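# Slide out the tray of the unbanded slide box

## Task

On the slide box that has no band around it, push or pull its inner tray so that several centimetres stick out past the sleeve, and leave it like that; if it ends up showing less than that, it scores better the further out it sits. The banded slide box must end upright with its tray fully closed, or the task counts as failed.

## Robot and tools

Robot: two 6-joint arms with parallel grippers, left_arm and right_arm, facing each other across a table. Calibrated base positions in the scene frame: left_arm (-0.024, +0.454, +0.039) m, right_arm (-0.025, -0.464, +0.039) m. The arm names do not match image sides. Scene frame: origin roughly between the two bases, +z up, table surface at z = +0.020 m, left_arm on the +y side. Every reported hand position, orientation (quat_wxyz) and velocity uses this frame, in metres, m/s and rad/s. Reported hand positions may be a few cm off, worse when the arm is stretched. end_effector_position is the midpoint between the fingers, about 3 to 4 cm short of the tips. The fingers point along the gripper's +x and close along its y. Only the final 1.5 cm of each finger face is flat.

Joint order inside each arm, used everywhere: waist (joint_0), shoulder (joint_1), elbow (joint_2), wrist pitch (joint_3), wrist yaw (joint_4), wrist roll (joint_5). Stated ranges in rad: waist -3.054 to 3.054, shoulder 0.000 to 3.142, elbow 0.000 to 2.356, wrist pitch -1.571 to 1.571, wrist yaw -1.571 to 1.571, wrist roll -3.142 to 3.142. Real ends may differ by 0.028 rad.

A row is always 14 numbers, each between -1 and 1, for both arms even if one stays still: left_arm's six joint numbers then its opening, then right_arm's six joint numbers then its opening. The joint numbers are offsets, not poses: they count from the arm's Joint targets as reported when the action (or move) begins, never from the previous row. Scale: 1.0 equals 2.055 rad for waist, shoulder and elbow, and 4.263 rad for the three wrist joints. Sending the same offset in a later action shifts the arm again. Zero for all six joints re-commands the current Joint targets. The opening is an absolute setting: +1 fully open, about -0.78 where empty fingers touch, values down to -1 close no further. Closing fully takes at least about 0.6 s. Always resend the current opening for a gripper you want unchanged, because 0 is a real command (half open).

execute_actions(actions, cameras): actions is a list of actions; each action is a list of up to 15 rows, one row per 1/30 s control step, and an action always lasts 15 steps (0.5 s), repeating its last row if short. An action that would push a joint more than 0.028 rad beyond its range is rejected for both arms; a malformed or rejected first action voids the whole call. An empty list just reports state. cameras selects images: names cam_high, cam_left_wrist, cam_right_wrist; omitted, null or ["all"] gives all, [] gives none.

move(target, speed, blend, opening_speed, blocking, cameras): target is one 14-number row or a list of up to 15 rows, each an offset from the same starting Joint targets (not chained). Joints travel together along a path, so the gripper follows a curve; nothing is avoided. speed is the top speed in rad/s of the joint with the longest way, 0.01 to 7 (default 0.5), one value or one per target. blend (rad) rounds corners in a list. opening_speed (0.2 or more, units of the -1..+1 scale per second) ramps the fingers. blocking=false returns after about 0.5 s while it runs. Paths take at least 0.5 s and are cut off after 10 s total. The extra move: line reports done, off_target (resting over 0.03 rad from target), moving, held or fault, plus limits=held when steps were withheld. Faster motion means harder contact.

wait(seconds 0 to 10) lets time pass holding commands. stop brakes a running move. zoom_image(camera, region=[x0, y0, x1, y1]) enlarges part of that camera's latest 672x504 image, at most 504x504 px, origin top-left. read_manual gives licence text only. finished_scene (scene 1) ends irrevocably; the result must hold without the robot.

Result lines: Joint positions and Joint velocities give six joints (rad, rad/s) then finger gap in m (0.080 open). Joint targets are the base for your next offsets. grip_measured is finger opening on the command scale; to hold something command about 0.08 below the reading at first contact. grip_effort_n is motor effort, negative closing, not pad force. Joint torques and External joint torques are per joint (an outside push toward larger angle lowers the external value). Wrist depth gives each wrist camera as 7x7 cells of median distance in mm (70 to 1000), '-' for no value. Other flags: 'joint sent to its limit', 'joint command not followed' (clearance check altered targets), blocked (an arm was stopped by something), MOTOR HOT, OVER-TEMPERATURE FAULT, TORQUE FAULT. Step readings list joint angles at some steps of action calls.

Motion limits: per step a joint target may lead its measured angle by at most 0.368 rad (first three joints) or 0.763 rad (wrists), and targets are pulled back if the gripper would jump more than 70 mm, so big offsets need several actions. Friction and gravity can leave joints short.

Avoid: contact torques reaching load limits (N m: waist 17.4, shoulder 21.6, elbow 21.5, wrist pitch 5.67, wrist yaw 5.65, wrist roll 5.3), which freeze the arm for 10 s; collisions or grips between the two arms; fast impacts and heavy pressing; dropping or releasing moving parts; knocking anything off the table; tipping or opening the banded box. Long stretched holds heat motors. To release a push, command targets back past the measured positions. Loose objects may occasionally be nudged by the scene.

Each tool is called after "Request:" as name(argument=value, ...), one argument or row to a line, values as JSON.

## Session

Request:
execute_actions(
  actions=[],
)

Scene clock: 0.00 s.
left_arm: end_effector_position=(-0.3695, +0.2012, +0.3353) grip_measured=+1.000 grip_effort_n=n/a end_effector_quat_wxyz=(+0.184, +0.042, +0.175, +0.966) | right_arm: end_effector_position=(-0.0638, -0.2453, +0.3103) grip_measured=+0.981 grip_effort_n=n/a end_effector_quat_wxyz=(+0.742, -0.094, +0.520, +0.413)
Joint positions: left_arm=[-0.587 1.733 1.188 0.626 1.363 0.282 0.08] | right_arm=[0.391 1.098 1.357 -1.358 0.308 1.116 0.079]
Joint velocities: within noise
Joint torques (N m): no reading
External joint torques (N m): no reading
Motor temperatures (°C): left_arm=[26 28 27 31 31 27] | right_arm=[27 26 29 31 32 26]
Heat: left arm: hottest wrist pitch 31 °C (+0.0 °C/min); right arm: hottest wrist yaw 32 °C (+0.0 °C/min).
Wrist depth (mm): cam_left_wrist=[- - - - - - - / - - - - - - - / - - - - - - - / - - - - - - - / - - - - - - 96 / - - - - - - 75 / - - - - - - -] | cam_right_wrist=[350 451 415 388 363 342 321 / 341 322 403 370 358 338 318 / 465 327 395 378 356 306 308 / 471 432 397 374 353 308 309 / - - 390 363 346 334 86 / - - 390 316 342 330 83 / - 407 386 364 341 324 -]
Joint targets: left_arm=[-0.587 1.730 1.191 0.627 1.363 0.282] | right_arm=[0.391 1.096 1.358 -1.358 0.308 1.116]
Tool commands: left_gripper/opening=+1.0 right_gripper/opening=+0.980805

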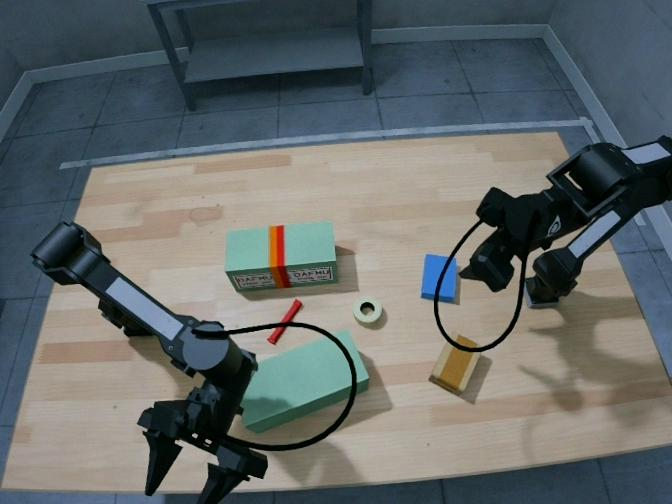

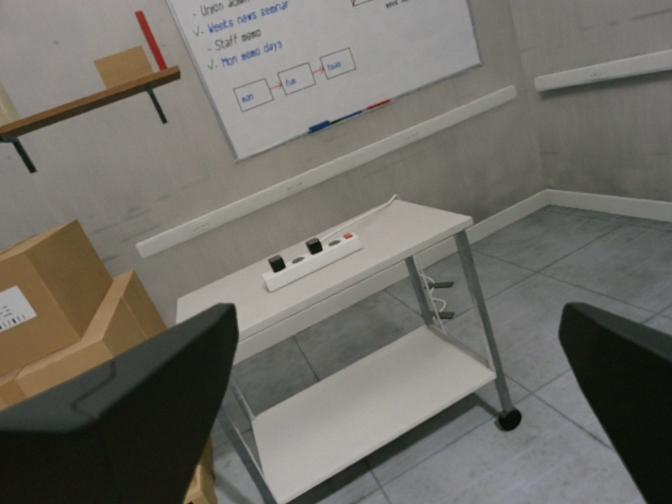

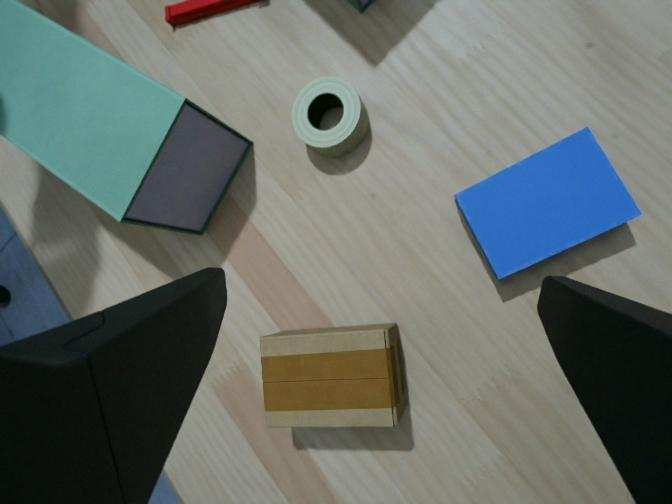

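Request:
move(
  target=[0.0978,-0.209,0.1017,-0.4286,-0.3197,-0.0661,1,0,0,0,0,0,0,0.98],
  speed=1.2,
)

Scene clock: 79.50 s.
left_arm: end_effector_position=(-0.1335, +0.1895, +0.2801) grip_measured=+1.000 grip_effort_n=-2.1 end_effector_quat_wxyz=(+0.470, +0.442, +0.296, -0.705) | right_arm: end_effector_position=(-0.0638, -0.2453, +0.3103) grip_measured=+0.981 grip_effort_n=-5.3 end_effector_quat_wxyz=(+0.742, -0.094, +0.520, +0.413)
Joint positions: left_arm=[-0.389 1.31 1.388 -1.199 0.004 0.004 0.08] | right_arm=[0.391 1.098 1.357 -1.358 0.308 1.116 0.079]
Joint velocities: within noise
Joint torques (N m): left_arm=[0.25 -5.3 8.21 1.02 -0.11 -0.11] | right_arm=[0.07 -2.85 6.54 1.17 0.17 -0.01]
External joint torques (N m): left_arm=[0.24 -1.32 2.28 -0.01 -0.11 -0.11] | right_arm=[0.06 -0.68 0.86 0.13 -0.04 0]
Motor temperatures (°C): left_arm=[26 39 36 34 31 27] | right_arm=[27 27 36 34 32 26]
Heat: left arm: hottest shoulder 39 °C (+6.1 °C/min); right arm: hottest elbow 36 °C (+4.0 °C/min).
Wrist depth (mm): cam_left_wrist=[342 326 232 231 229 331 - / 338 336 333 228 227 227 328 / 334 334 334 276 225 223 322 / 294 332 329 328 223 222 320 / 268 327 325 324 322 321 96 / - - 322 322 318 319 75 / - - 319 318 316 315 -] | cam_right_wrist=[350 448 417 388 364 342 322 / 341 322 405 364 360 338 320 / 467 323 398 377 355 308 307 / 468 430 398 374 352 307 309 / - - 390 366 347 336 86 / - - 391 316 339 331 83 / - 406 385 364 341 324 -]
Joint targets: left_arm=[-0.386 1.301 1.400 -1.200 0.000 0.000] | right_arm=[0.391 1.096 1.358 -1.358 0.308 1.116]
move: done
camera_calibration:
cam_left_wrist: T_world_to_cam=[[-0.918701, 0.392767, -0.0415011, -0.169665], [0.394784, 0.916304, -0.0673261, -0.0736663], [0.0115841, -0.0782365, -0.996868, 0.370488], [0, 0, 0, 1]] pos_world=[-0.131081, 0.163125, 0.357327]

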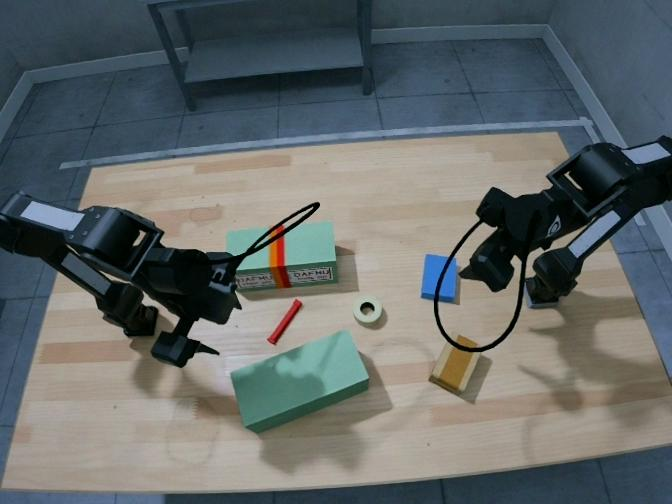

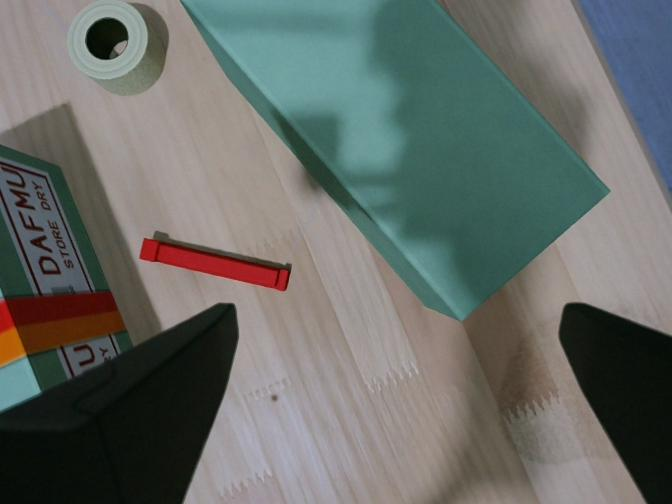

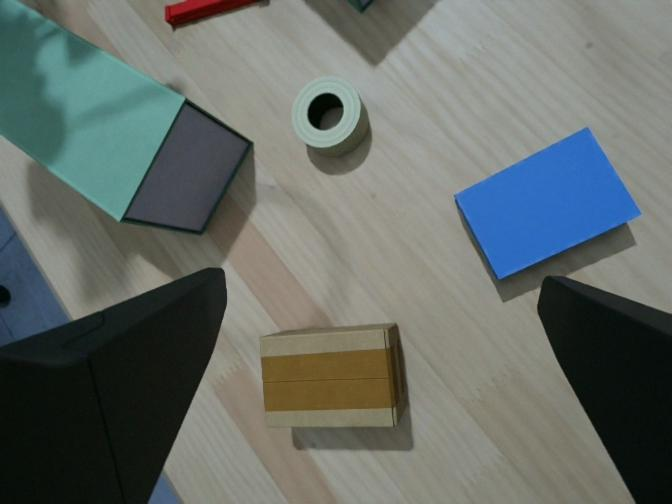

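Request:
zoom_image(
  camera="cam_right_wrist",
  region=[90, 70, 280, 250],
)

Request:
zoom_image(
  camera="cam_high",
  region=[210, 200, 400, 440],
)

Scaled by 2.653 from the camera's 672x504 image, which has a finer 960x720 frame.

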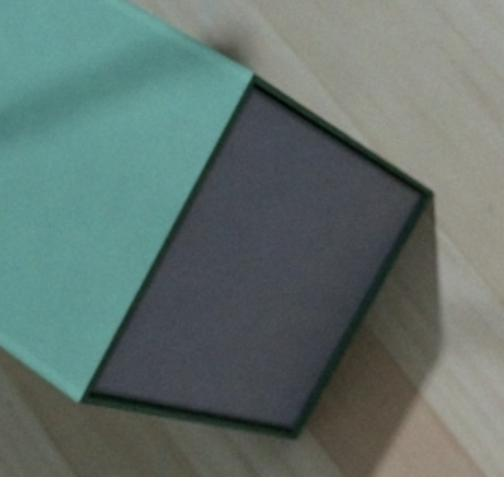

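Scaled by 2.100 from the camera's 672x504 image, which has a finer 960x720 frame.

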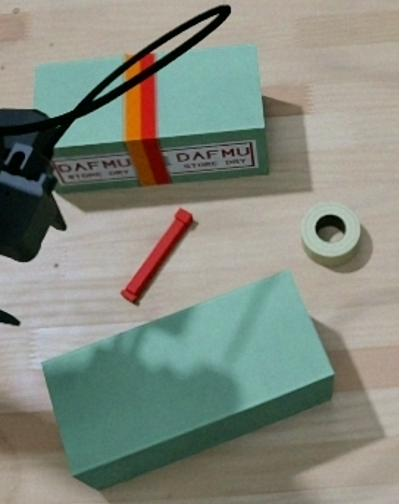

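Request:
move(
  target=[-0.131,-0.39,-0.243,0.047,0,0,1,0,0,0,0,0,0,0.98],
  speed=1.2,
  cameras=["cam_left_wrist"],
)

Scene clock: 119.40 s.
left_arm: end_effector_position=(-0.1283, +0.3186, +0.2977) grip_measured=+1.000 grip_effort_n=-2.1 end_effector_quat_wxyz=(+0.422, +0.266, +0.131, -0.857) | right_arm: end_effector_position=(-0.0638, -0.2453, +0.3103) grip_measured=+0.981 grip_effort_n=-5.8 end_effector_quat_wxyz=(+0.742, -0.094, +0.520, +0.413)
Joint positions: left_arm=[-0.652 0.506 0.907 -1.004 0.002 0.003 0.08] | right_arm=[0.391 1.098 1.357 -1.358 0.308 1.116 0.079]
Joint velocities: within noise
Joint torques (N m): left_arm=[-0.39 0.23 5.52 1.81 -0.11 -0.09] | right_arm=[-0.01 -2.83 6.54 1.16 0.17 -0.01]
External joint torques (N m): left_arm=[-0.38 -0.64 -0.13 0.27 -0.11 -0.09] | right_arm=[-0.02 -0.6 0.8 0.11 -0.04 0]
Motor temperatures (°C): left_arm=[26 35 36 33 31 27] | right_arm=[27 27 37 35 32 26]
Heat: left arm: hottest elbow 36 °C (+1.0 °C/min); right arm: hottest elbow 37 °C (+2.0 °C/min).
Wrist depth (mm): cam_left_wrist=[655 642 640 - - - - / 542 514 530 558 - - - / 485 358 337 334 - - - / 420 417 331 306 415 - - / 393 392 372 366 376 378 96 / - - 339 345 341 340 75 / - - 317 314 314 310 -] | cam_right_wrist=[354 446 417 391 364 340 322 / 341 322 408 363 358 336 316 / 470 325 397 376 356 309 307 / 466 434 399 377 354 308 311 / - - 390 364 348 334 86 / - - 390 317 341 331 83 / - 406 388 365 339 325 -]
Joint targets: left_arm=[-0.656 0.499 0.900 -1.000 0.000 0.000] | right_arm=[0.391 1.096 1.358 -1.358 0.308 1.116]
move: done
camera_calibration:
cam_left_wrist: T_world_to_cam=[[-0.799658, 0.598867, -0.0436536, -0.264698], [0.518646, 0.652244, -0.552797, 0.0516954], [-0.302579, -0.464689, -0.832172, 0.431858], [0, 0, 0, 1]] pos_world=[-0.107808, 0.325481, 0.376402]
Images, in order (width x height): cam_left_wrist 672x504.

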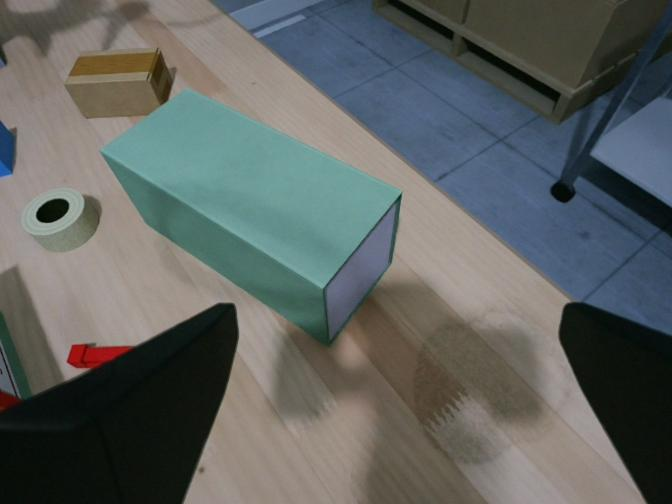

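Request:
move(
  target=[
    [0,0,0,0,0,0,1,-0.0462,0.1158,-0.4165,0.4199,-0.0722,-0.2618,-0.85],
    [0,0,0,0,0,0,1,-0.0462,0.3888,-0.4358,0.5608,-0.0722,-0.2618,-0.85],
  ],
  speed=[1.2,0.6],
  blend=[0.05,0],
)

Scene clock: 201.80 s.
left_arm: end_effector_position=(-0.1283, +0.3187, +0.2976) grip_measured=+1.000 grip_effort_n=-2.1 end_effector_quat_wxyz=(+0.422, +0.266, +0.131, -0.857) | right_arm: end_effector_position=(-0.1388, -0.0799, +0.0792) grip_measured=-0.800 grip_effort_n=-83.5 end_effector_quat_wxyz=(+0.589, -0.153, +0.116, +0.785)
Joint positions: left_arm=[-0.652 0.505 0.907 -1.004 0.002 0.003 0.08] | right_arm=[0.299 1.882 0.467 1.029 0.006 0.004 0]
Joint velocities: within noise
Joint torques (N m): left_arm=[-0.35 0.22 5.61 1.79 -0.11 -0.08] | right_arm=[-0.21 -5.34 3.61 2.12 -0.22 -0.14]
External joint torques (N m): left_arm=[-0.35 -0.62 -0.1 0.23 -0.11 -0.09] | right_arm=[-0.24 0.9 -0.29 0.41 -0.22 -0.15]
Motor temperatures (°C): left_arm=[26 30 34 43 30 27] | right_arm=[27 27 37 35 32 26]
Heat: left arm: hottest wrist pitch 43 °C (+4.0 °C/min); right arm: hottest elbow 37 °C (+0.0 °C/min).
Wrist depth (mm): cam_left_wrist=[391 622 648 - - - - / 424 437 534 563 - - - / 461 359 337 335 - - - / 421 418 331 305 415 - - / 394 394 372 362 376 378 96 / - - 339 344 341 339 75 / - - 317 315 313 311 -] | cam_right_wrist=[- 89 91 - - - 92 / 244 232 106 105 102 102 219 / 198 198 115 115 121 117 197 / 167 167 139 139 138 143 166 / 148 148 148 - 148 144 144 / - - - - - - - / - - - - - - -]
Joint targets: left_arm=[-0.656 0.499 0.901 -1.000 0.000 0.000] | right_arm=[0.296 1.896 0.462 1.033 0.000 0.000]
move: done
camera_calibration:
cam_left_wrist: T_world_to_cam=[[-0.799658, 0.598867, -0.0436536, -0.264702], [0.518646, 0.652244, -0.552797, 0.0516401], [-0.302579, -0.464689, -0.832172, 0.431775], [0, 0, 0, 1]] pos_world=[-0.107808, 0.325481, 0.376302]
cam_right_wrist: T_world_to_cam=[[0.957919, 0.286745, 0.0130062, 0.163327], [0.216914, -0.693474, -0.687053, 0.0502622], [-0.18799, 0.660962, -0.726491, 0.163518], [0, 0, 0, 1]] pos_world=[-0.136617, -0.120057, 0.151203]

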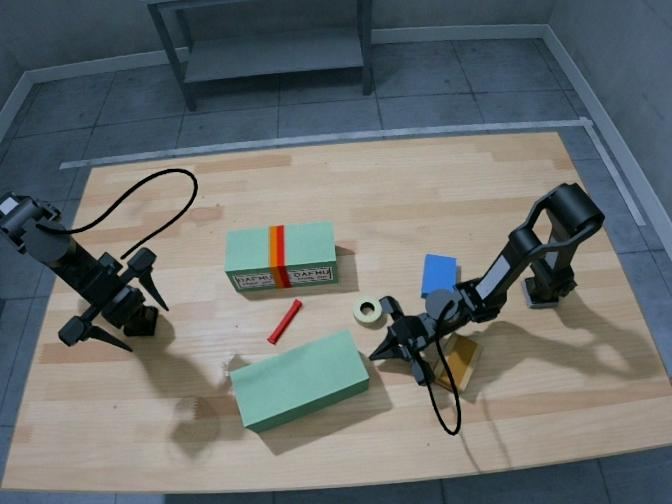

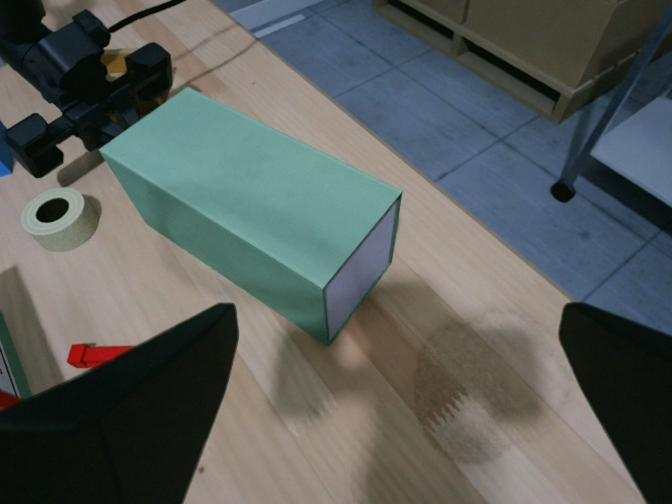

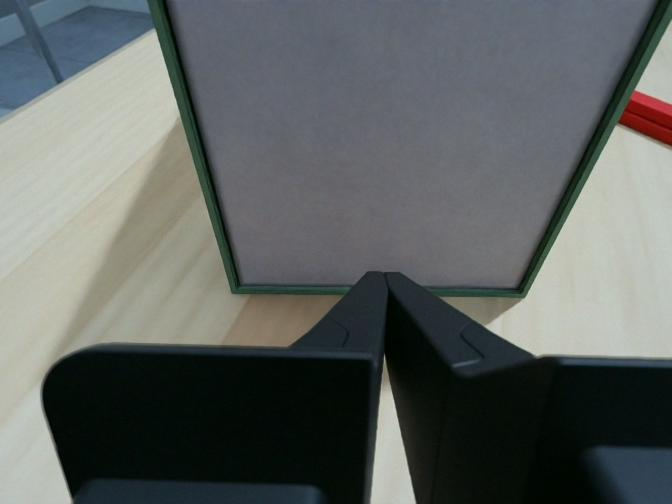

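Request:
move(
  target=[
    [0,0,0,0,0,0,1,0,0.0207,0.0408,-0.0094,0,0,-0.82],
    [0,0,0,0,0,0,1,0,0.0477,0.0933,-0.0217,0,0,-0.82],
  ],
  speed=0.12,
)

Scene clock: 212.33 s.
left_arm: end_effector_position=(-0.1283, +0.3187, +0.2976) grip_measured=+1.000 grip_effort_n=-2.1 end_effector_quat_wxyz=(+0.422, +0.266, +0.131, -0.857) | right_arm: end_effector_position=(-0.1508, -0.0400, +0.0785) grip_measured=-0.800 grip_effort_n=-83.5 end_effector_quat_wxyz=(+0.589, -0.155, +0.117, +0.785)
Joint positions: left_arm=[-0.652 0.505 0.907 -1.004 0.002 0.003 0.08] | right_arm=[0.299 1.975 0.643 0.942 0.006 0.004 0]
Joint velocities: within noise
Joint torques (N m): left_arm=[-0.41 0.28 5.62 1.78 -0.07 -0.06] | right_arm=[-0.13 -6.1 5.78 1.7 -0.21 -0.14]
External joint torques (N m): left_arm=[-0.41 -0.6 -0.02 0.24 -0.08 -0.07] | right_arm=[-0.16 1.19 1.55 0 -0.21 -0.15]
Motor temperatures (°C): left_arm=[26 29 34 43 30 27] | right_arm=[27 28 36 36 32 26]
Heat: left arm: hottest wrist pitch 43 °C (+3.0 °C/min); right arm: hottest elbow 36 °C (-1.0 °C/min).
Wrist depth (mm): cam_left_wrist=[403 622 644 - - - - / 523 412 525 560 - - - / 431 357 338 335 - - - / 419 418 330 299 407 - - / 393 391 371 353 374 380 96 / - - 339 344 343 339 75 / - - 315 314 313 311 -] | cam_right_wrist=[- - - - - - - / - - 74 - 73 - - / 192 - - 87 89 89 88 / 162 158 103 99 99 104 108 / 145 141 121 79 - 123 140 / - - - - - - - / - - - - - - -]
Joint targets: left_arm=[-0.656 0.499 0.901 -1.000 0.000 0.000] | right_arm=[0.296 1.994 0.654 0.940 0.001 0.000]
move: done
camera_calibration:
cam_left_wrist: T_world_to_cam=[[-0.799658, 0.598867, -0.0436536, -0.264702], [0.518646, 0.652244, -0.552797, 0.0516401], [-0.302579, -0.464689, -0.832172, 0.431775], [0, 0, 0, 1]] pos_world=[-0.107808, 0.325481, 0.376302]
cam_right_wrist: T_world_to_cam=[[0.957902, 0.286798, 0.0130487, 0.163297], [0.217781, -0.696269, -0.683945, 0.0798365], [-0.187069, 0.657995, -0.729416, 0.134665], [0, 0, 0, 1]] pos_world=[-0.148618, -0.0798546, 0.1507]

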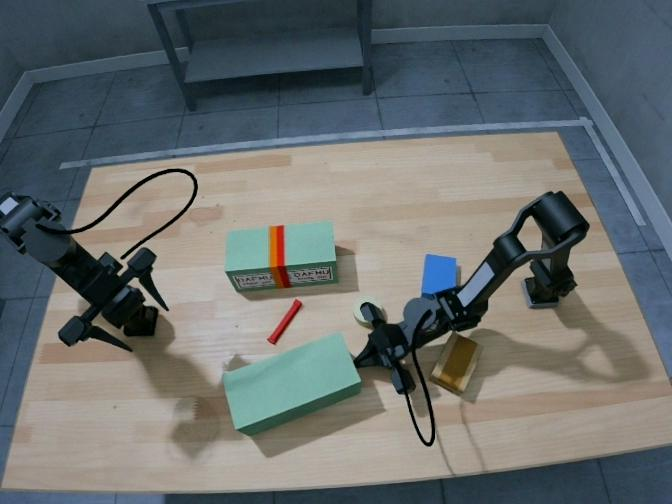

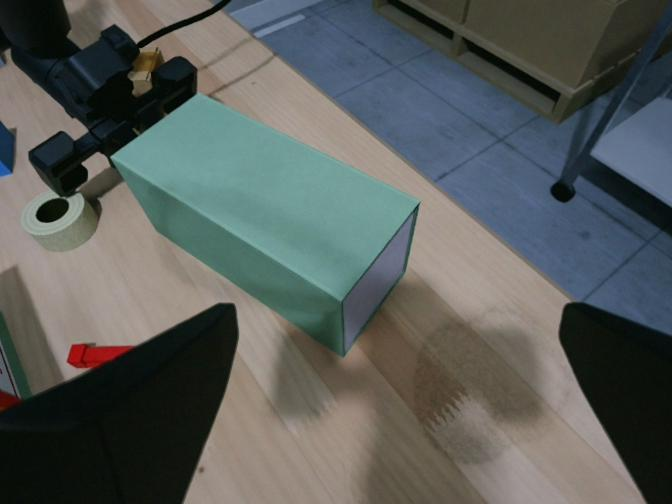

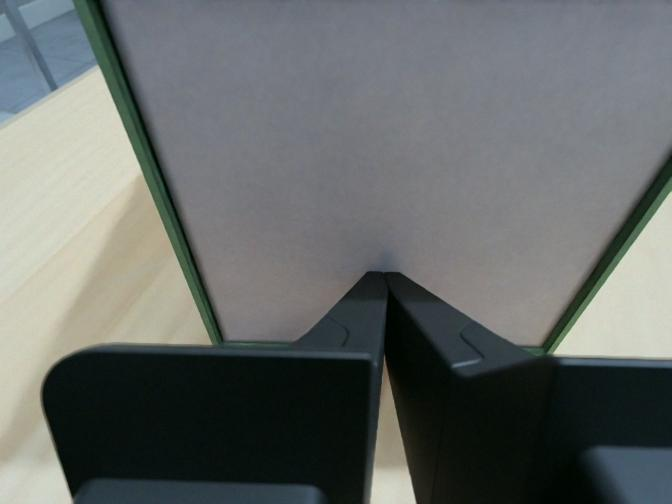

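Request:
move(
  target=[0.1002,0.5755,0.2545,0.0135,0,0,0.33,-0.011,-0.0214,0.005,0,0,0,-0.82],
  speed=0.9,
)

Scene clock: 248.57 s.
left_arm: end_effector_position=(-0.1892, +0.1151, +0.1957) grip_measured=+0.333 grip_effort_n=-17.4 end_effector_quat_wxyz=(+0.436, +0.481, +0.301, -0.699) | right_arm: end_effector_position=(-0.1433, -0.0353, +0.0817) grip_measured=-0.800 grip_effort_n=-83.5 end_effector_quat_wxyz=(+0.596, -0.150, +0.116, +0.781)
Joint positions: left_arm=[-0.452 1.674 1.412 -0.945 0.002 0.003 0.05] | right_arm=[0.278 1.972 0.652 0.938 0.003 0.004 0]
Joint velocities: within noise
Joint torques (N m): left_arm=[0.2 -6.35 8.34 1.1 -0.1 -0.09] | right_arm=[-0.39 -10.63 6.3 2.03 -0.11 -0.14]
External joint torques (N m): left_arm=[0.21 0.57 2.18 0.18 -0.1 -0.09] | right_arm=[-0.43 -3.32 2 0.33 -0.11 -0.15]
Motor temperatures (°C): left_arm=[26 29 35 44 30 27] | right_arm=[27 29 36 37 32 26]
Heat: left arm: hottest wrist pitch 44 °C (+1.0 °C/min); right arm: hottest wrist pitch 37 °C (+2.0 °C/min).
Wrist depth (mm): cam_left_wrist=[135 134 133 133 232 230 230 / - 135 134 133 133 232 230 / 136 136 135 134 133 233 232 / 243 137 136 135 134 134 234 / 245 243 136 135 135 103 133 / - - 78 137 136 89 - / - - 81 137 137 136 -] | cam_right_wrist=[- - - - - - - / - - 75 - 74 - - / 191 - - 87 90 88 91 / 167 162 101 99 99 104 160 / 148 144 118 79 - 126 143 / - - - - - - - / - - - - - - -]
Joint targets: left_arm=[-0.450 1.682 1.424 -0.942 0.000 0.000] | right_arm=[0.274 1.950 0.664 0.941 0.000 0.000]
move: done
camera_calibration:
cam_left_wrist: T_world_to_cam=[[-0.89129, 0.451587, -0.0408826, -0.196911], [0.451231, 0.892224, 0.0180908, 0.00756335], [0.044646, -0.00232338, -0.999, 0.279152], [0, 0, 0, 1]] pos_world=[-0.191381, 0.0828229, 0.270686]
cam_right_wrist: T_world_to_cam=[[0.962686, 0.270367, 0.0117335, 0.155096], [0.203617, -0.69509, -0.689485, 0.0821646], [-0.178258, 0.666147, -0.724205, 0.136526], [0, 0, 0, 1]] pos_world=[-0.141702, -0.0757672, 0.153704]

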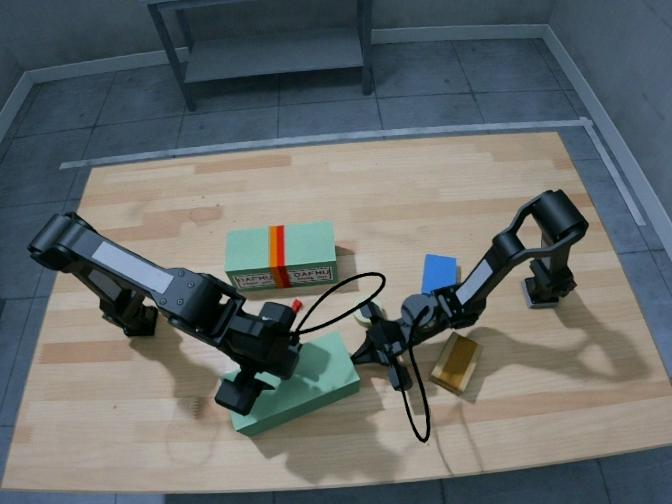

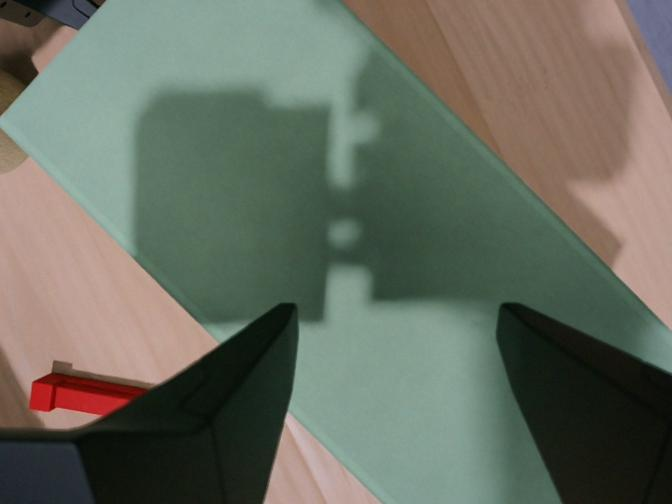

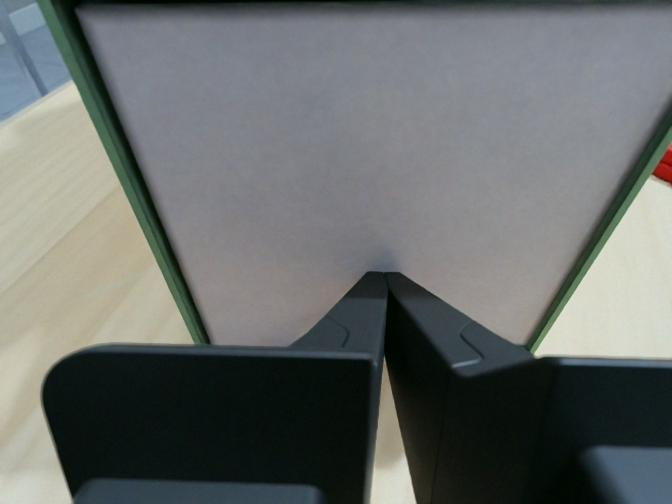

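Request:
move(
  target=[0,0.0071,-0.0694,0.0369,0,0,0.33,0.0107,0.0107,-0.0263,0.0023,0,0,-0.82],
  speed=0.15,
)

Scene clock: 262.40 s.
left_arm: end_effector_position=(-0.1912, +0.1105, +0.1658) grip_measured=+0.333 grip_effort_n=-16.5 end_effector_quat_wxyz=(+0.440, +0.473, +0.295, -0.704) | right_arm: end_effector_position=(-0.1468, -0.0465, +0.0729) grip_measured=-0.800 grip_effort_n=-83.5 end_effector_quat_wxyz=(+0.588, -0.161, +0.122, +0.783)
Joint positions: left_arm=[-0.452 1.684 1.296 -0.794 0.001 0.002 0.05] | right_arm=[0.293 1.972 0.617 0.948 0.003 0.003 0]
Joint velocities: within noise
Joint torques (N m): left_arm=[0.25 -5.97 4.88 1.57 -0.07 -0.06] | right_arm=[0.28 -7.97 3.81 2.03 -0.1 -0.09]
External joint torques (N m): left_arm=[0.27 0.96 -1.24 0.62 -0.07 -0.06] | right_arm=[0.26 -0.84 -0.33 0.34 -0.1 -0.1]
Motor temperatures (°C): left_arm=[26 31 37 40 30 27] | right_arm=[27 35 36 37 32 26]
Heat: left arm: hottest wrist pitch 40 °C (-3.0 °C/min); right arm: hottest wrist pitch 37 °C (+2.0 °C/min).
Wrist depth (mm): cam_left_wrist=[110 109 108 108 209 208 206 / - 109 109 108 107 207 207 / - 110 109 108 107 107 206 / 110 110 109 108 107 107 206 / 217 110 86 108 108 96 106 / - - 78 108 108 94 - / - - 80 109 108 107 -] | cam_right_wrist=[- - - - - - - / 221 - 82 87 - 85 85 / 181 175 - 95 98 101 102 / 154 154 115 116 120 116 149 / 138 138 134 - 93 133 134 / - - - - - - - / - - - - - - -]
Joint targets: left_arm=[-0.450 1.697 1.281 -0.785 0.000 0.000] | right_arm=[0.296 1.972 0.610 0.951 0.000 0.000]
move: done
camera_calibration:
cam_left_wrist: T_world_to_cam=[[-0.892253, 0.449538, -0.0424195, -0.197517], [0.450173, 0.892919, -0.00630324, 0.0168506], [0.0350437, -0.0247202, -0.99908, 0.249973], [0, 0, 0, 1]] pos_world=[-0.192581, 0.0799246, 0.241471]
cam_right_wrist: T_world_to_cam=[[0.958392, 0.285158, 0.0130212, 0.161463], [0.219659, -0.707587, -0.671618, 0.0695428], [-0.182304, 0.646534, -0.740783, 0.136592], [0, 0, 0, 1]] pos_world=[-0.145119, -0.085146, 0.145789]

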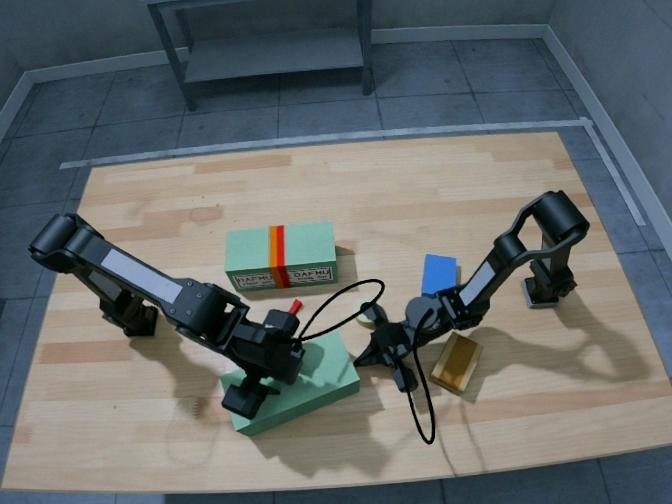

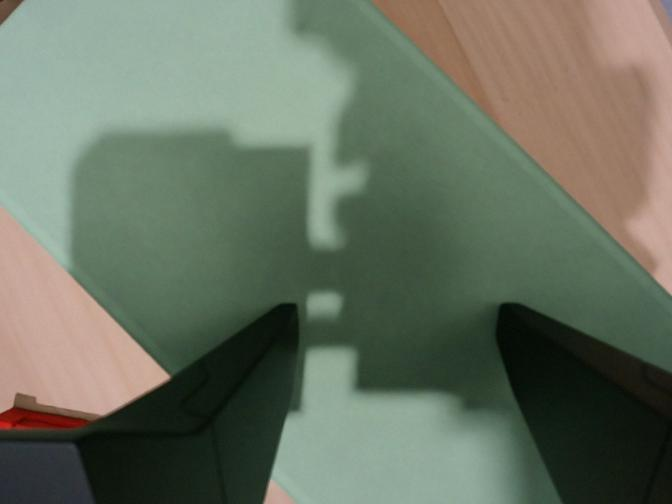

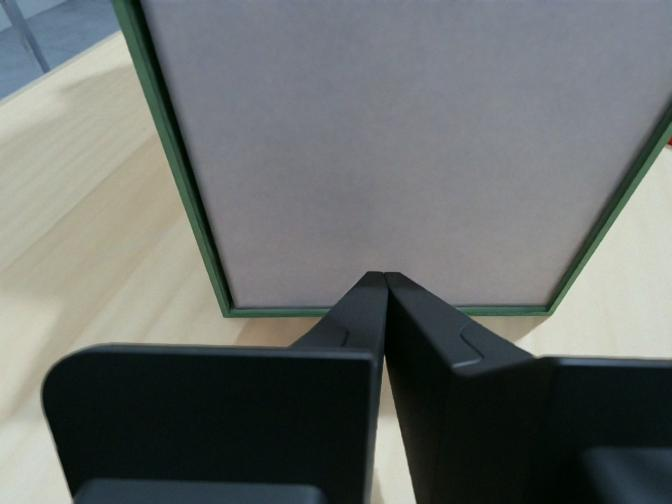

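Request:
move(
  target=[0,0.0039,-0.0154,0.0093,0,0,0.33,0,0,0,0,0,0,-0.82],
  speed=0.1,
  cameras=[],
)

Scene clock: 269.10 s.
left_arm: end_effector_position=(-0.1918, +0.1090, +0.1637) grip_measured=+0.333 grip_effort_n=-16.5 end_effector_quat_wxyz=(+0.444, +0.465, +0.291, -0.709) | right_arm: end_effector_position=(-0.1468, -0.0465, +0.0729) grip_measured=-0.800 grip_effort_n=-83.5 end_effector_quat_wxyz=(+0.588, -0.161, +0.122, +0.783)
Joint positions: left_arm=[-0.452 1.677 1.272 -0.756 0 0.002 0.05] | right_arm=[0.293 1.972 0.617 0.948 0.003 0.003 0]
Joint velocities: within noise
Joint torques (N m): left_arm=[0.14 -4.07 3.93 1.71 -0.01 -0.07] | right_arm=[0.27 -8 3.62 2.02 -0.12 -0.09]
External joint torques (N m): left_arm=[0.18 2.9 -2.28 0.73 -0.02 -0.07] | right_arm=[0.3 -0.9 -0.5 0.34 -0.12 -0.1]
Motor temperatures (°C): left_arm=[26 31 36 40 30 27] | right_arm=[27 36 35 39 32 26]
Heat: left arm: hottest wrist pitch 40 °C (-3.0 °C/min); right arm: hottest wrist pitch 39 °C (+3.0 °C/min).
Wrist depth (mm): cam_left_wrist=[112 111 110 110 211 211 210 / - 111 110 109 108 210 208 / - 111 110 109 108 108 207 / 111 110 110 109 108 107 206 / 216 - 86 108 107 96 106 / - - 78 108 107 94 - / - - 80 108 107 106 -] | cam_right_wrist=[- - - - - - - / 212 - 80 85 - 83 83 / 182 170 - 93 95 96 102 / 154 154 115 113 118 113 149 / 138 138 133 - - 133 134 / - - - - - - - / - - - - - - -]
Joint targets: left_arm=[-0.450 1.704 1.249 -0.746 0.000 0.000] | right_arm=[0.296 1.972 0.610 0.950 0.000 0.000]
move: done
No camera images: "cameras" was empty.

Request:
move(
  target=[0,0.0065,-0.026,0.0155,0,0,0.33,0,0,0,0,0,0,-0.82],
  speed=0.1,
  cameras=[],
)

Scene clock: 273.90 s.
left_arm: end_effector_position=(-0.1934, +0.1053, +0.1609) grip_measured=+0.333 grip_effort_n=-16.5 end_effector_quat_wxyz=(+0.450, +0.450, +0.281, -0.718) | right_arm: end_effector_position=(-0.1468, -0.0465, +0.0729) grip_measured=-0.800 grip_effort_n=-83.5 end_effector_quat_wxyz=(+0.588, -0.161, +0.122, +0.783)
Joint positions: left_arm=[-0.452 1.665 1.233 -0.686 -0.001 0.002 0.05] | right_arm=[0.293 1.972 0.617 0.948 0.003 0.003 0]
Joint velocities: within noise
Joint torques (N m): left_arm=[0.19 -1.32 2.21 1.49 0.01 -0.08] | right_arm=[0.29 -7.97 3.63 2.03 -0.12 -0.08]
External joint torques (N m): left_arm=[0.2 5.54 -3.94 0.48 0.01 -0.08] | right_arm=[0.25 -0.9 -0.45 0.35 -0.12 -0.08]
Motor temperatures (°C): left_arm=[26 31 35 40 30 27] | right_arm=[27 37 35 40 32 26]
Heat: left arm: hottest wrist pitch 40 °C (-3.0 °C/min); right arm: hottest wrist pitch 40 °C (+4.0 °C/min).
Wrist depth (mm): cam_left_wrist=[116 115 114 113 218 217 216 / - 114 112 112 111 215 213 / - 113 111 111 110 109 211 / 112 111 111 109 109 108 208 / 216 - 78 108 107 96 106 / - - 78 107 106 89 - / - - 80 106 105 104 -] | cam_right_wrist=[- - - - - - - / - - - 80 - 82 - / 176 91 90 90 93 90 96 / 154 150 111 111 107 107 150 / 138 138 128 - - 130 134 / - - - - - - - / - - - - - - -]
Joint targets: left_arm=[-0.450 1.718 1.196 -0.680 0.000 0.000] | right_arm=[0.296 1.972 0.610 0.950 0.000 0.000]
move: off_target (left_arm); left_arm: the shoulder is farthest, 0.052 rad from its target
No camera images: "cameras" was empty.

Request:
move(
  target=[0,0,0,0,0,0,0.33,0,0.0268,0.053,-0.0099,0,0,-0.82],
  speed=0.1,
)

Scene clock: 284.30 s.
left_arm: end_effector_position=(-0.1935, +0.1052, +0.1608) grip_measured=+0.333 grip_effort_n=-16.5 end_effector_quat_wxyz=(+0.450, +0.450, +0.281, -0.718) | right_arm: end_effector_position=(-0.1528, -0.0279, +0.0759) grip_measured=-0.800 grip_effort_n=-83.5 end_effector_quat_wxyz=(+0.588, -0.159, +0.120, +0.784)
Joint positions: left_arm=[-0.452 1.665 1.232 -0.685 -0.001 0.002 0.05] | right_arm=[0.294 2.007 0.699 0.908 0.003 0.003 0]
Joint velocities: within noise
Joint torques (N m): left_arm=[0.21 -1.32 2.26 1.48 -0.01 -0.05] | right_arm=[0.22 -6.13 7.09 1.89 -0.11 -0.09]
External joint torques (N m): left_arm=[0.17 5.58 -3.91 0.46 0 -0.05] | right_arm=[0.16 1.47 2.73 0.2 -0.11 -0.09]
Motor temperatures (°C): left_arm=[26 31 34 40 30 27] | right_arm=[27 37 35 41 32 26]
Heat: left arm: hottest wrist pitch 40 °C (-4.0 °C/min); right arm: hottest wrist pitch 41 °C (+5.1 °C/min).
Wrist depth (mm): cam_left_wrist=[116 115 114 113 218 217 216 / - 114 113 112 111 214 213 / - 113 111 111 110 109 211 / 112 111 110 110 109 108 207 / 215 - 78 108 107 96 106 / - - 78 107 107 89 - / - - 80 106 105 104 -] | cam_right_wrist=[- - - - - - - / - - 74 - 74 - - / - - - 86 89 89 88 / - - 106 98 98 102 95 / 137 106 119 79 - 119 129 / - - - - - - - / - - - - - - -]
Joint targets: left_arm=[-0.450 1.718 1.196 -0.679 0.000 0.000] | right_arm=[0.296 2.027 0.719 0.908 0.000 0.000]
move: off_target (left_arm); left_arm: the shoulder is farthest, 0.053 rad from its target
camera_calibration:
cam_left_wrist: T_world_to_cam=[[-0.89391, 0.445991, -0.0449086, -0.19688], [0.448159, 0.891215, -0.0699206, 0.0326201], [0.00883928, -0.0826289, -0.996541, 0.24554], [0, 0, 0, 1]] pos_world=[-0.192782, 0.0790237, 0.23813]
cam_right_wrist: T_world_to_cam=[[0.958107, 0.28611, 0.013107, 0.161834], [0.219221, -0.703126, -0.676429, 0.0863856], [-0.184317, 0.650965, -0.736391, 0.125179], [0, 0, 0, 1]] pos_world=[-0.150919, -0.0670492, 0.148493]

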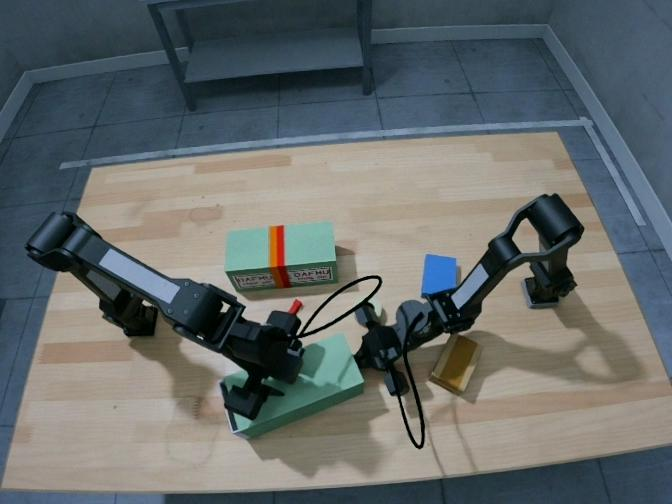

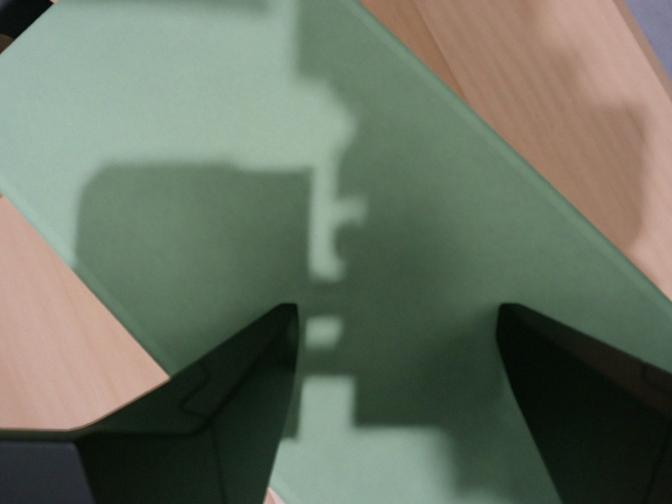

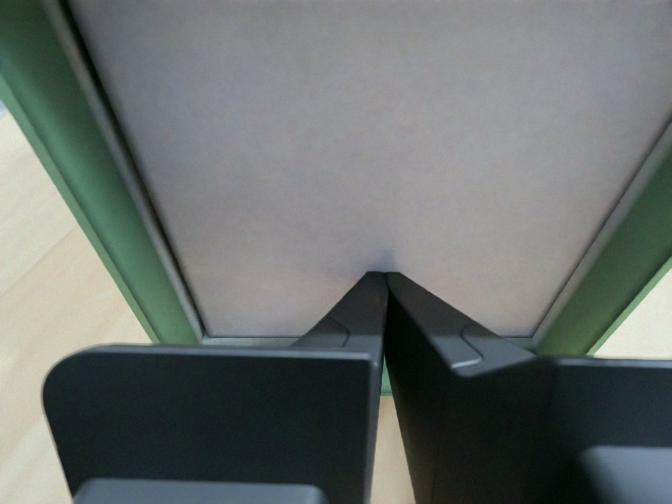

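Request:
move(
  target=[
    [0,0,0,0,0,0,0.33,0,0.0217,0.0418,-0.0097,0,0,-0.82],
    [0,0,0,0,0,0,0.33,0,0.0439,0.0858,-0.0202,0,0,-0.82],
  ],
  speed=0.1,
)

Scene clock: 300.90 s.
left_arm: end_effector_position=(-0.1935, +0.1052, +0.1608) grip_measured=+0.333 grip_effort_n=-16.5 end_effector_quat_wxyz=(+0.450, +0.450, +0.281, -0.718) | right_arm: end_effector_position=(-0.1643, +0.0105, +0.0778) grip_measured=-0.800 grip_effort_n=-83.5 end_effector_quat_wxyz=(+0.588, -0.157, +0.119, +0.784)
Joint positions: left_arm=[-0.452 1.665 1.232 -0.685 -0.001 0.002 0.05] | right_arm=[0.294 2.094 0.876 0.822 0.003 0.003 0]
Joint velocities: within noise
Joint torques (N m): left_arm=[0.2 -1.29 2.24 1.5 0.01 -0.06] | right_arm=[0.16 -7.02 7.57 1.9 -0.11 -0.09]
External joint torques (N m): left_arm=[0.17 5.53 -3.93 0.46 0.01 -0.06] | right_arm=[0.12 1.5 2.85 0.22 -0.1 -0.1]
Motor temperatures (°C): left_arm=[26 30 32 39 30 27] | right_arm=[27 36 36 41 32 26]
Heat: left arm: hottest wrist pitch 39 °C (-5.0 °C/min); right arm: hottest wrist pitch 41 °C (+4.0 °C/min).
Wrist depth (mm): cam_left_wrist=[115 115 114 113 218 216 216 / - 114 113 112 111 215 213 / - 113 111 111 110 109 210 / 112 111 110 110 109 108 207 / 216 - 78 108 107 96 106 / - - 78 107 106 89 - / - - 80 106 105 104 -] | cam_right_wrist=[- - - - - - - / - - - - - - - / - - - - - - - / - - - - - - - / - 98 119 79 - 119 84 / - - - - - - - / - - - - - - -]
Joint targets: left_arm=[-0.450 1.718 1.196 -0.679 0.000 0.000] | right_arm=[0.296 2.117 0.896 0.822 0.000 0.000]
move: off_target (left_arm); left_arm: the shoulder is farthest, 0.053 rad from its target
camera_calibration:
cam_left_wrist: T_world_to_cam=[[-0.89391, 0.445991, -0.0449086, -0.19688], [0.448159, 0.891215, -0.0699206, 0.0326201], [0.00883928, -0.0826289, -0.996541, 0.24554], [0, 0, 0, 1]] pos_world=[-0.192782, 0.0790237, 0.23813]
cam_right_wrist: T_world_to_cam=[[0.95798, 0.286535, 0.0131161, 0.161822], [0.21883, -0.700528, -0.679245, 0.117327], [-0.185439, 0.653573, -0.733794, 0.0991075], [0, 0, 0, 1]] pos_world=[-0.162319, -0.0289512, 0.150296]

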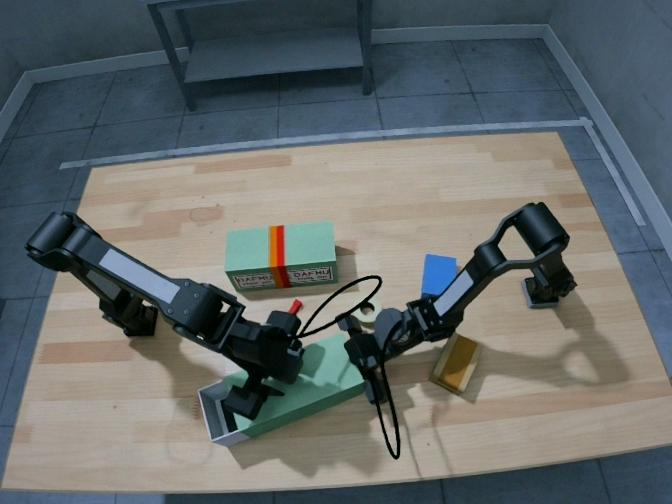

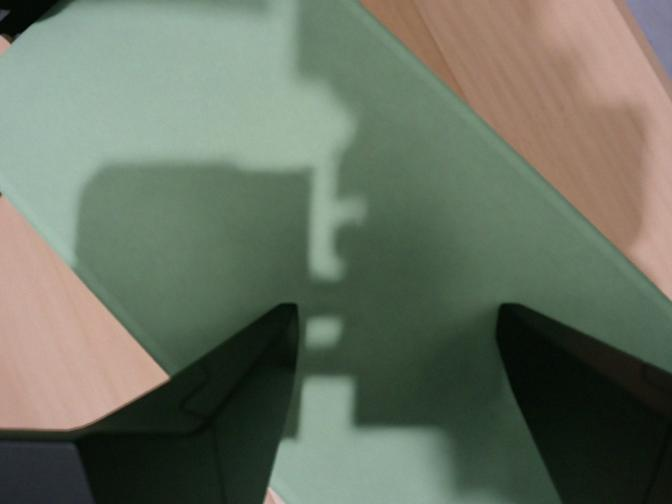

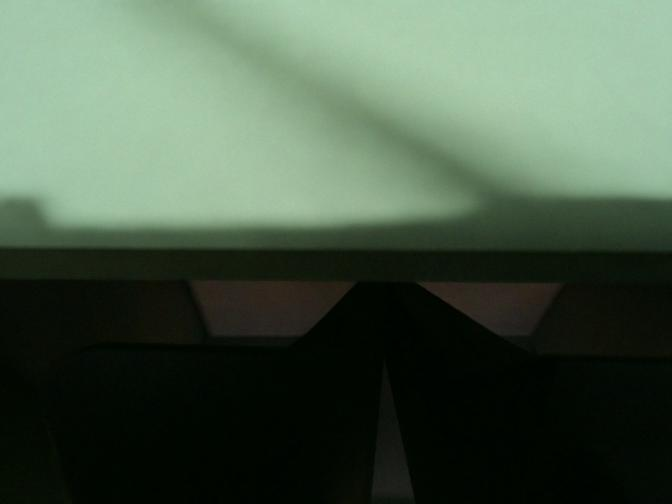

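Request:
move(
  target=[
    [0,0,0,0,0,0,0.33,0,-0.0222,-0.0443,0.0105,0,0,-0.82],
    [0,0,0,0,0,0,0.33,0,-0.0868,-0.1704,0.0401,0,0,-0.82],
    [0,0,0,0,0,0,0.33,0,-0.108,-0.211,0.0494,0,0,-0.82],
    [0,-0.0175,0.111,-0.0617,0,0,0.33,0,-0.108,-0.211,0.0494,0,0,-0.82],
  ],
  speed=[0.2,0.25,0.25,0.15],
)

Scene clock: 313.97 s.
left_arm: end_effector_position=(-0.1893, +0.1138, +0.1915) grip_measured=+0.333 grip_effort_n=-16.5 end_effector_quat_wxyz=(+0.436, +0.485, +0.302, -0.696) | right_arm: end_effector_position=(-0.1373, -0.0814, +0.0681) grip_measured=-0.800 grip_effort_n=-83.5 end_effector_quat_wxyz=(+0.587, -0.165, +0.123, +0.783)
Joint positions: left_arm=[-0.452 1.686 1.412 -0.941 -0.001 0.002 0.05] | right_arm=[0.295 1.911 0.468 1.029 0.003 0.001 0]
Joint velocities: within noise
Joint torques (N m): left_arm=[0.21 -7.75 8.38 0.9 0.02 -0.06] | right_arm=[0.16 -8.81 3.32 2.1 -0.12 -0.04]
External joint torques (N m): left_arm=[0.22 -0.81 2.29 0.01 0.02 -0.06] | right_arm=[0.17 -2.54 -0.36 0.41 -0.12 -0.04]
Motor temperatures (°C): left_arm=[26 30 32 39 30 27] | right_arm=[27 36 36 40 32 25]
Heat: left arm: hottest wrist pitch 39 °C (-3.0 °C/min); right arm: hottest wrist pitch 40 °C (+3.0 °C/min).
Wrist depth (mm): cam_left_wrist=[130 129 128 127 226 225 224 / 131 130 129 128 127 226 225 / 132 131 130 129 129 228 227 / 240 132 131 130 129 129 227 / 241 240 132 131 131 103 129 / - - 78 133 131 89 - / - - 81 134 133 132 -] | cam_right_wrist=[- 256 148 161 159 150 214 / 213 212 171 180 181 151 203 / 176 175 169 172 172 164 175 / 150 149 149 149 149 149 149 / 134 133 133 - 133 130 130 / - - - - - - - / - - - - - - -]
Joint targets: left_arm=[-0.450 1.682 1.424 -0.943 0.000 0.000] | right_arm=[0.296 1.895 0.462 1.033 0.001 0.000]
move: done
camera_calibration:
cam_left_wrist: T_world_to_cam=[[-0.892031, 0.449868, -0.0435693, -0.196017], [0.449048, 0.89308, 0.0276268, 0.00644585], [0.0513393, 0.00507928, -0.998668, 0.275282], [0, 0, 0, 1]] pos_world=[-0.19188, 0.0810269, 0.266197]
cam_right_wrist: T_world_to_cam=[[0.957716, 0.287346, 0.0145634, 0.162276], [0.223734, -0.711966, -0.665617, 0.0392982], [-0.180894, 0.640731, -0.746151, 0.157461], [0, 0, 0, 1]] pos_world=[-0.135723, -0.119541, 0.141284]

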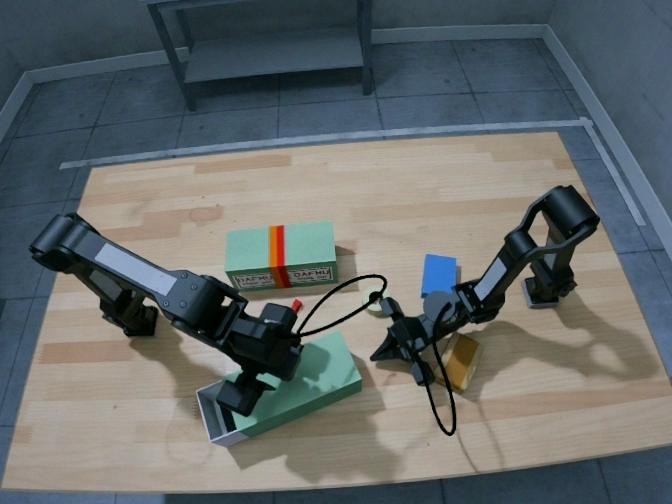

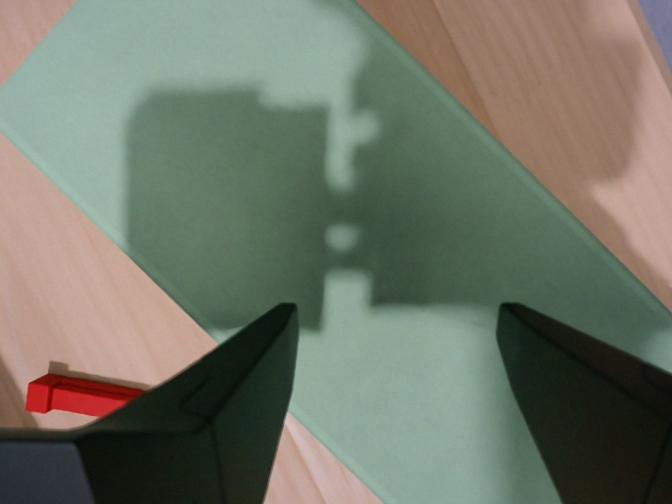

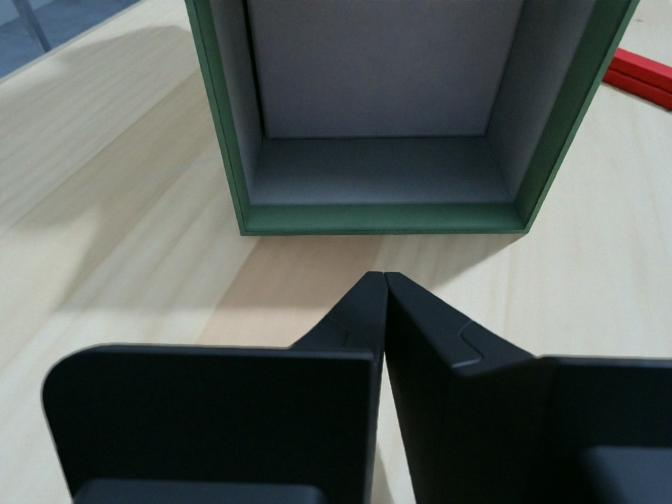

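Request:
finished_scene(
)

The scene is finished: the task was done.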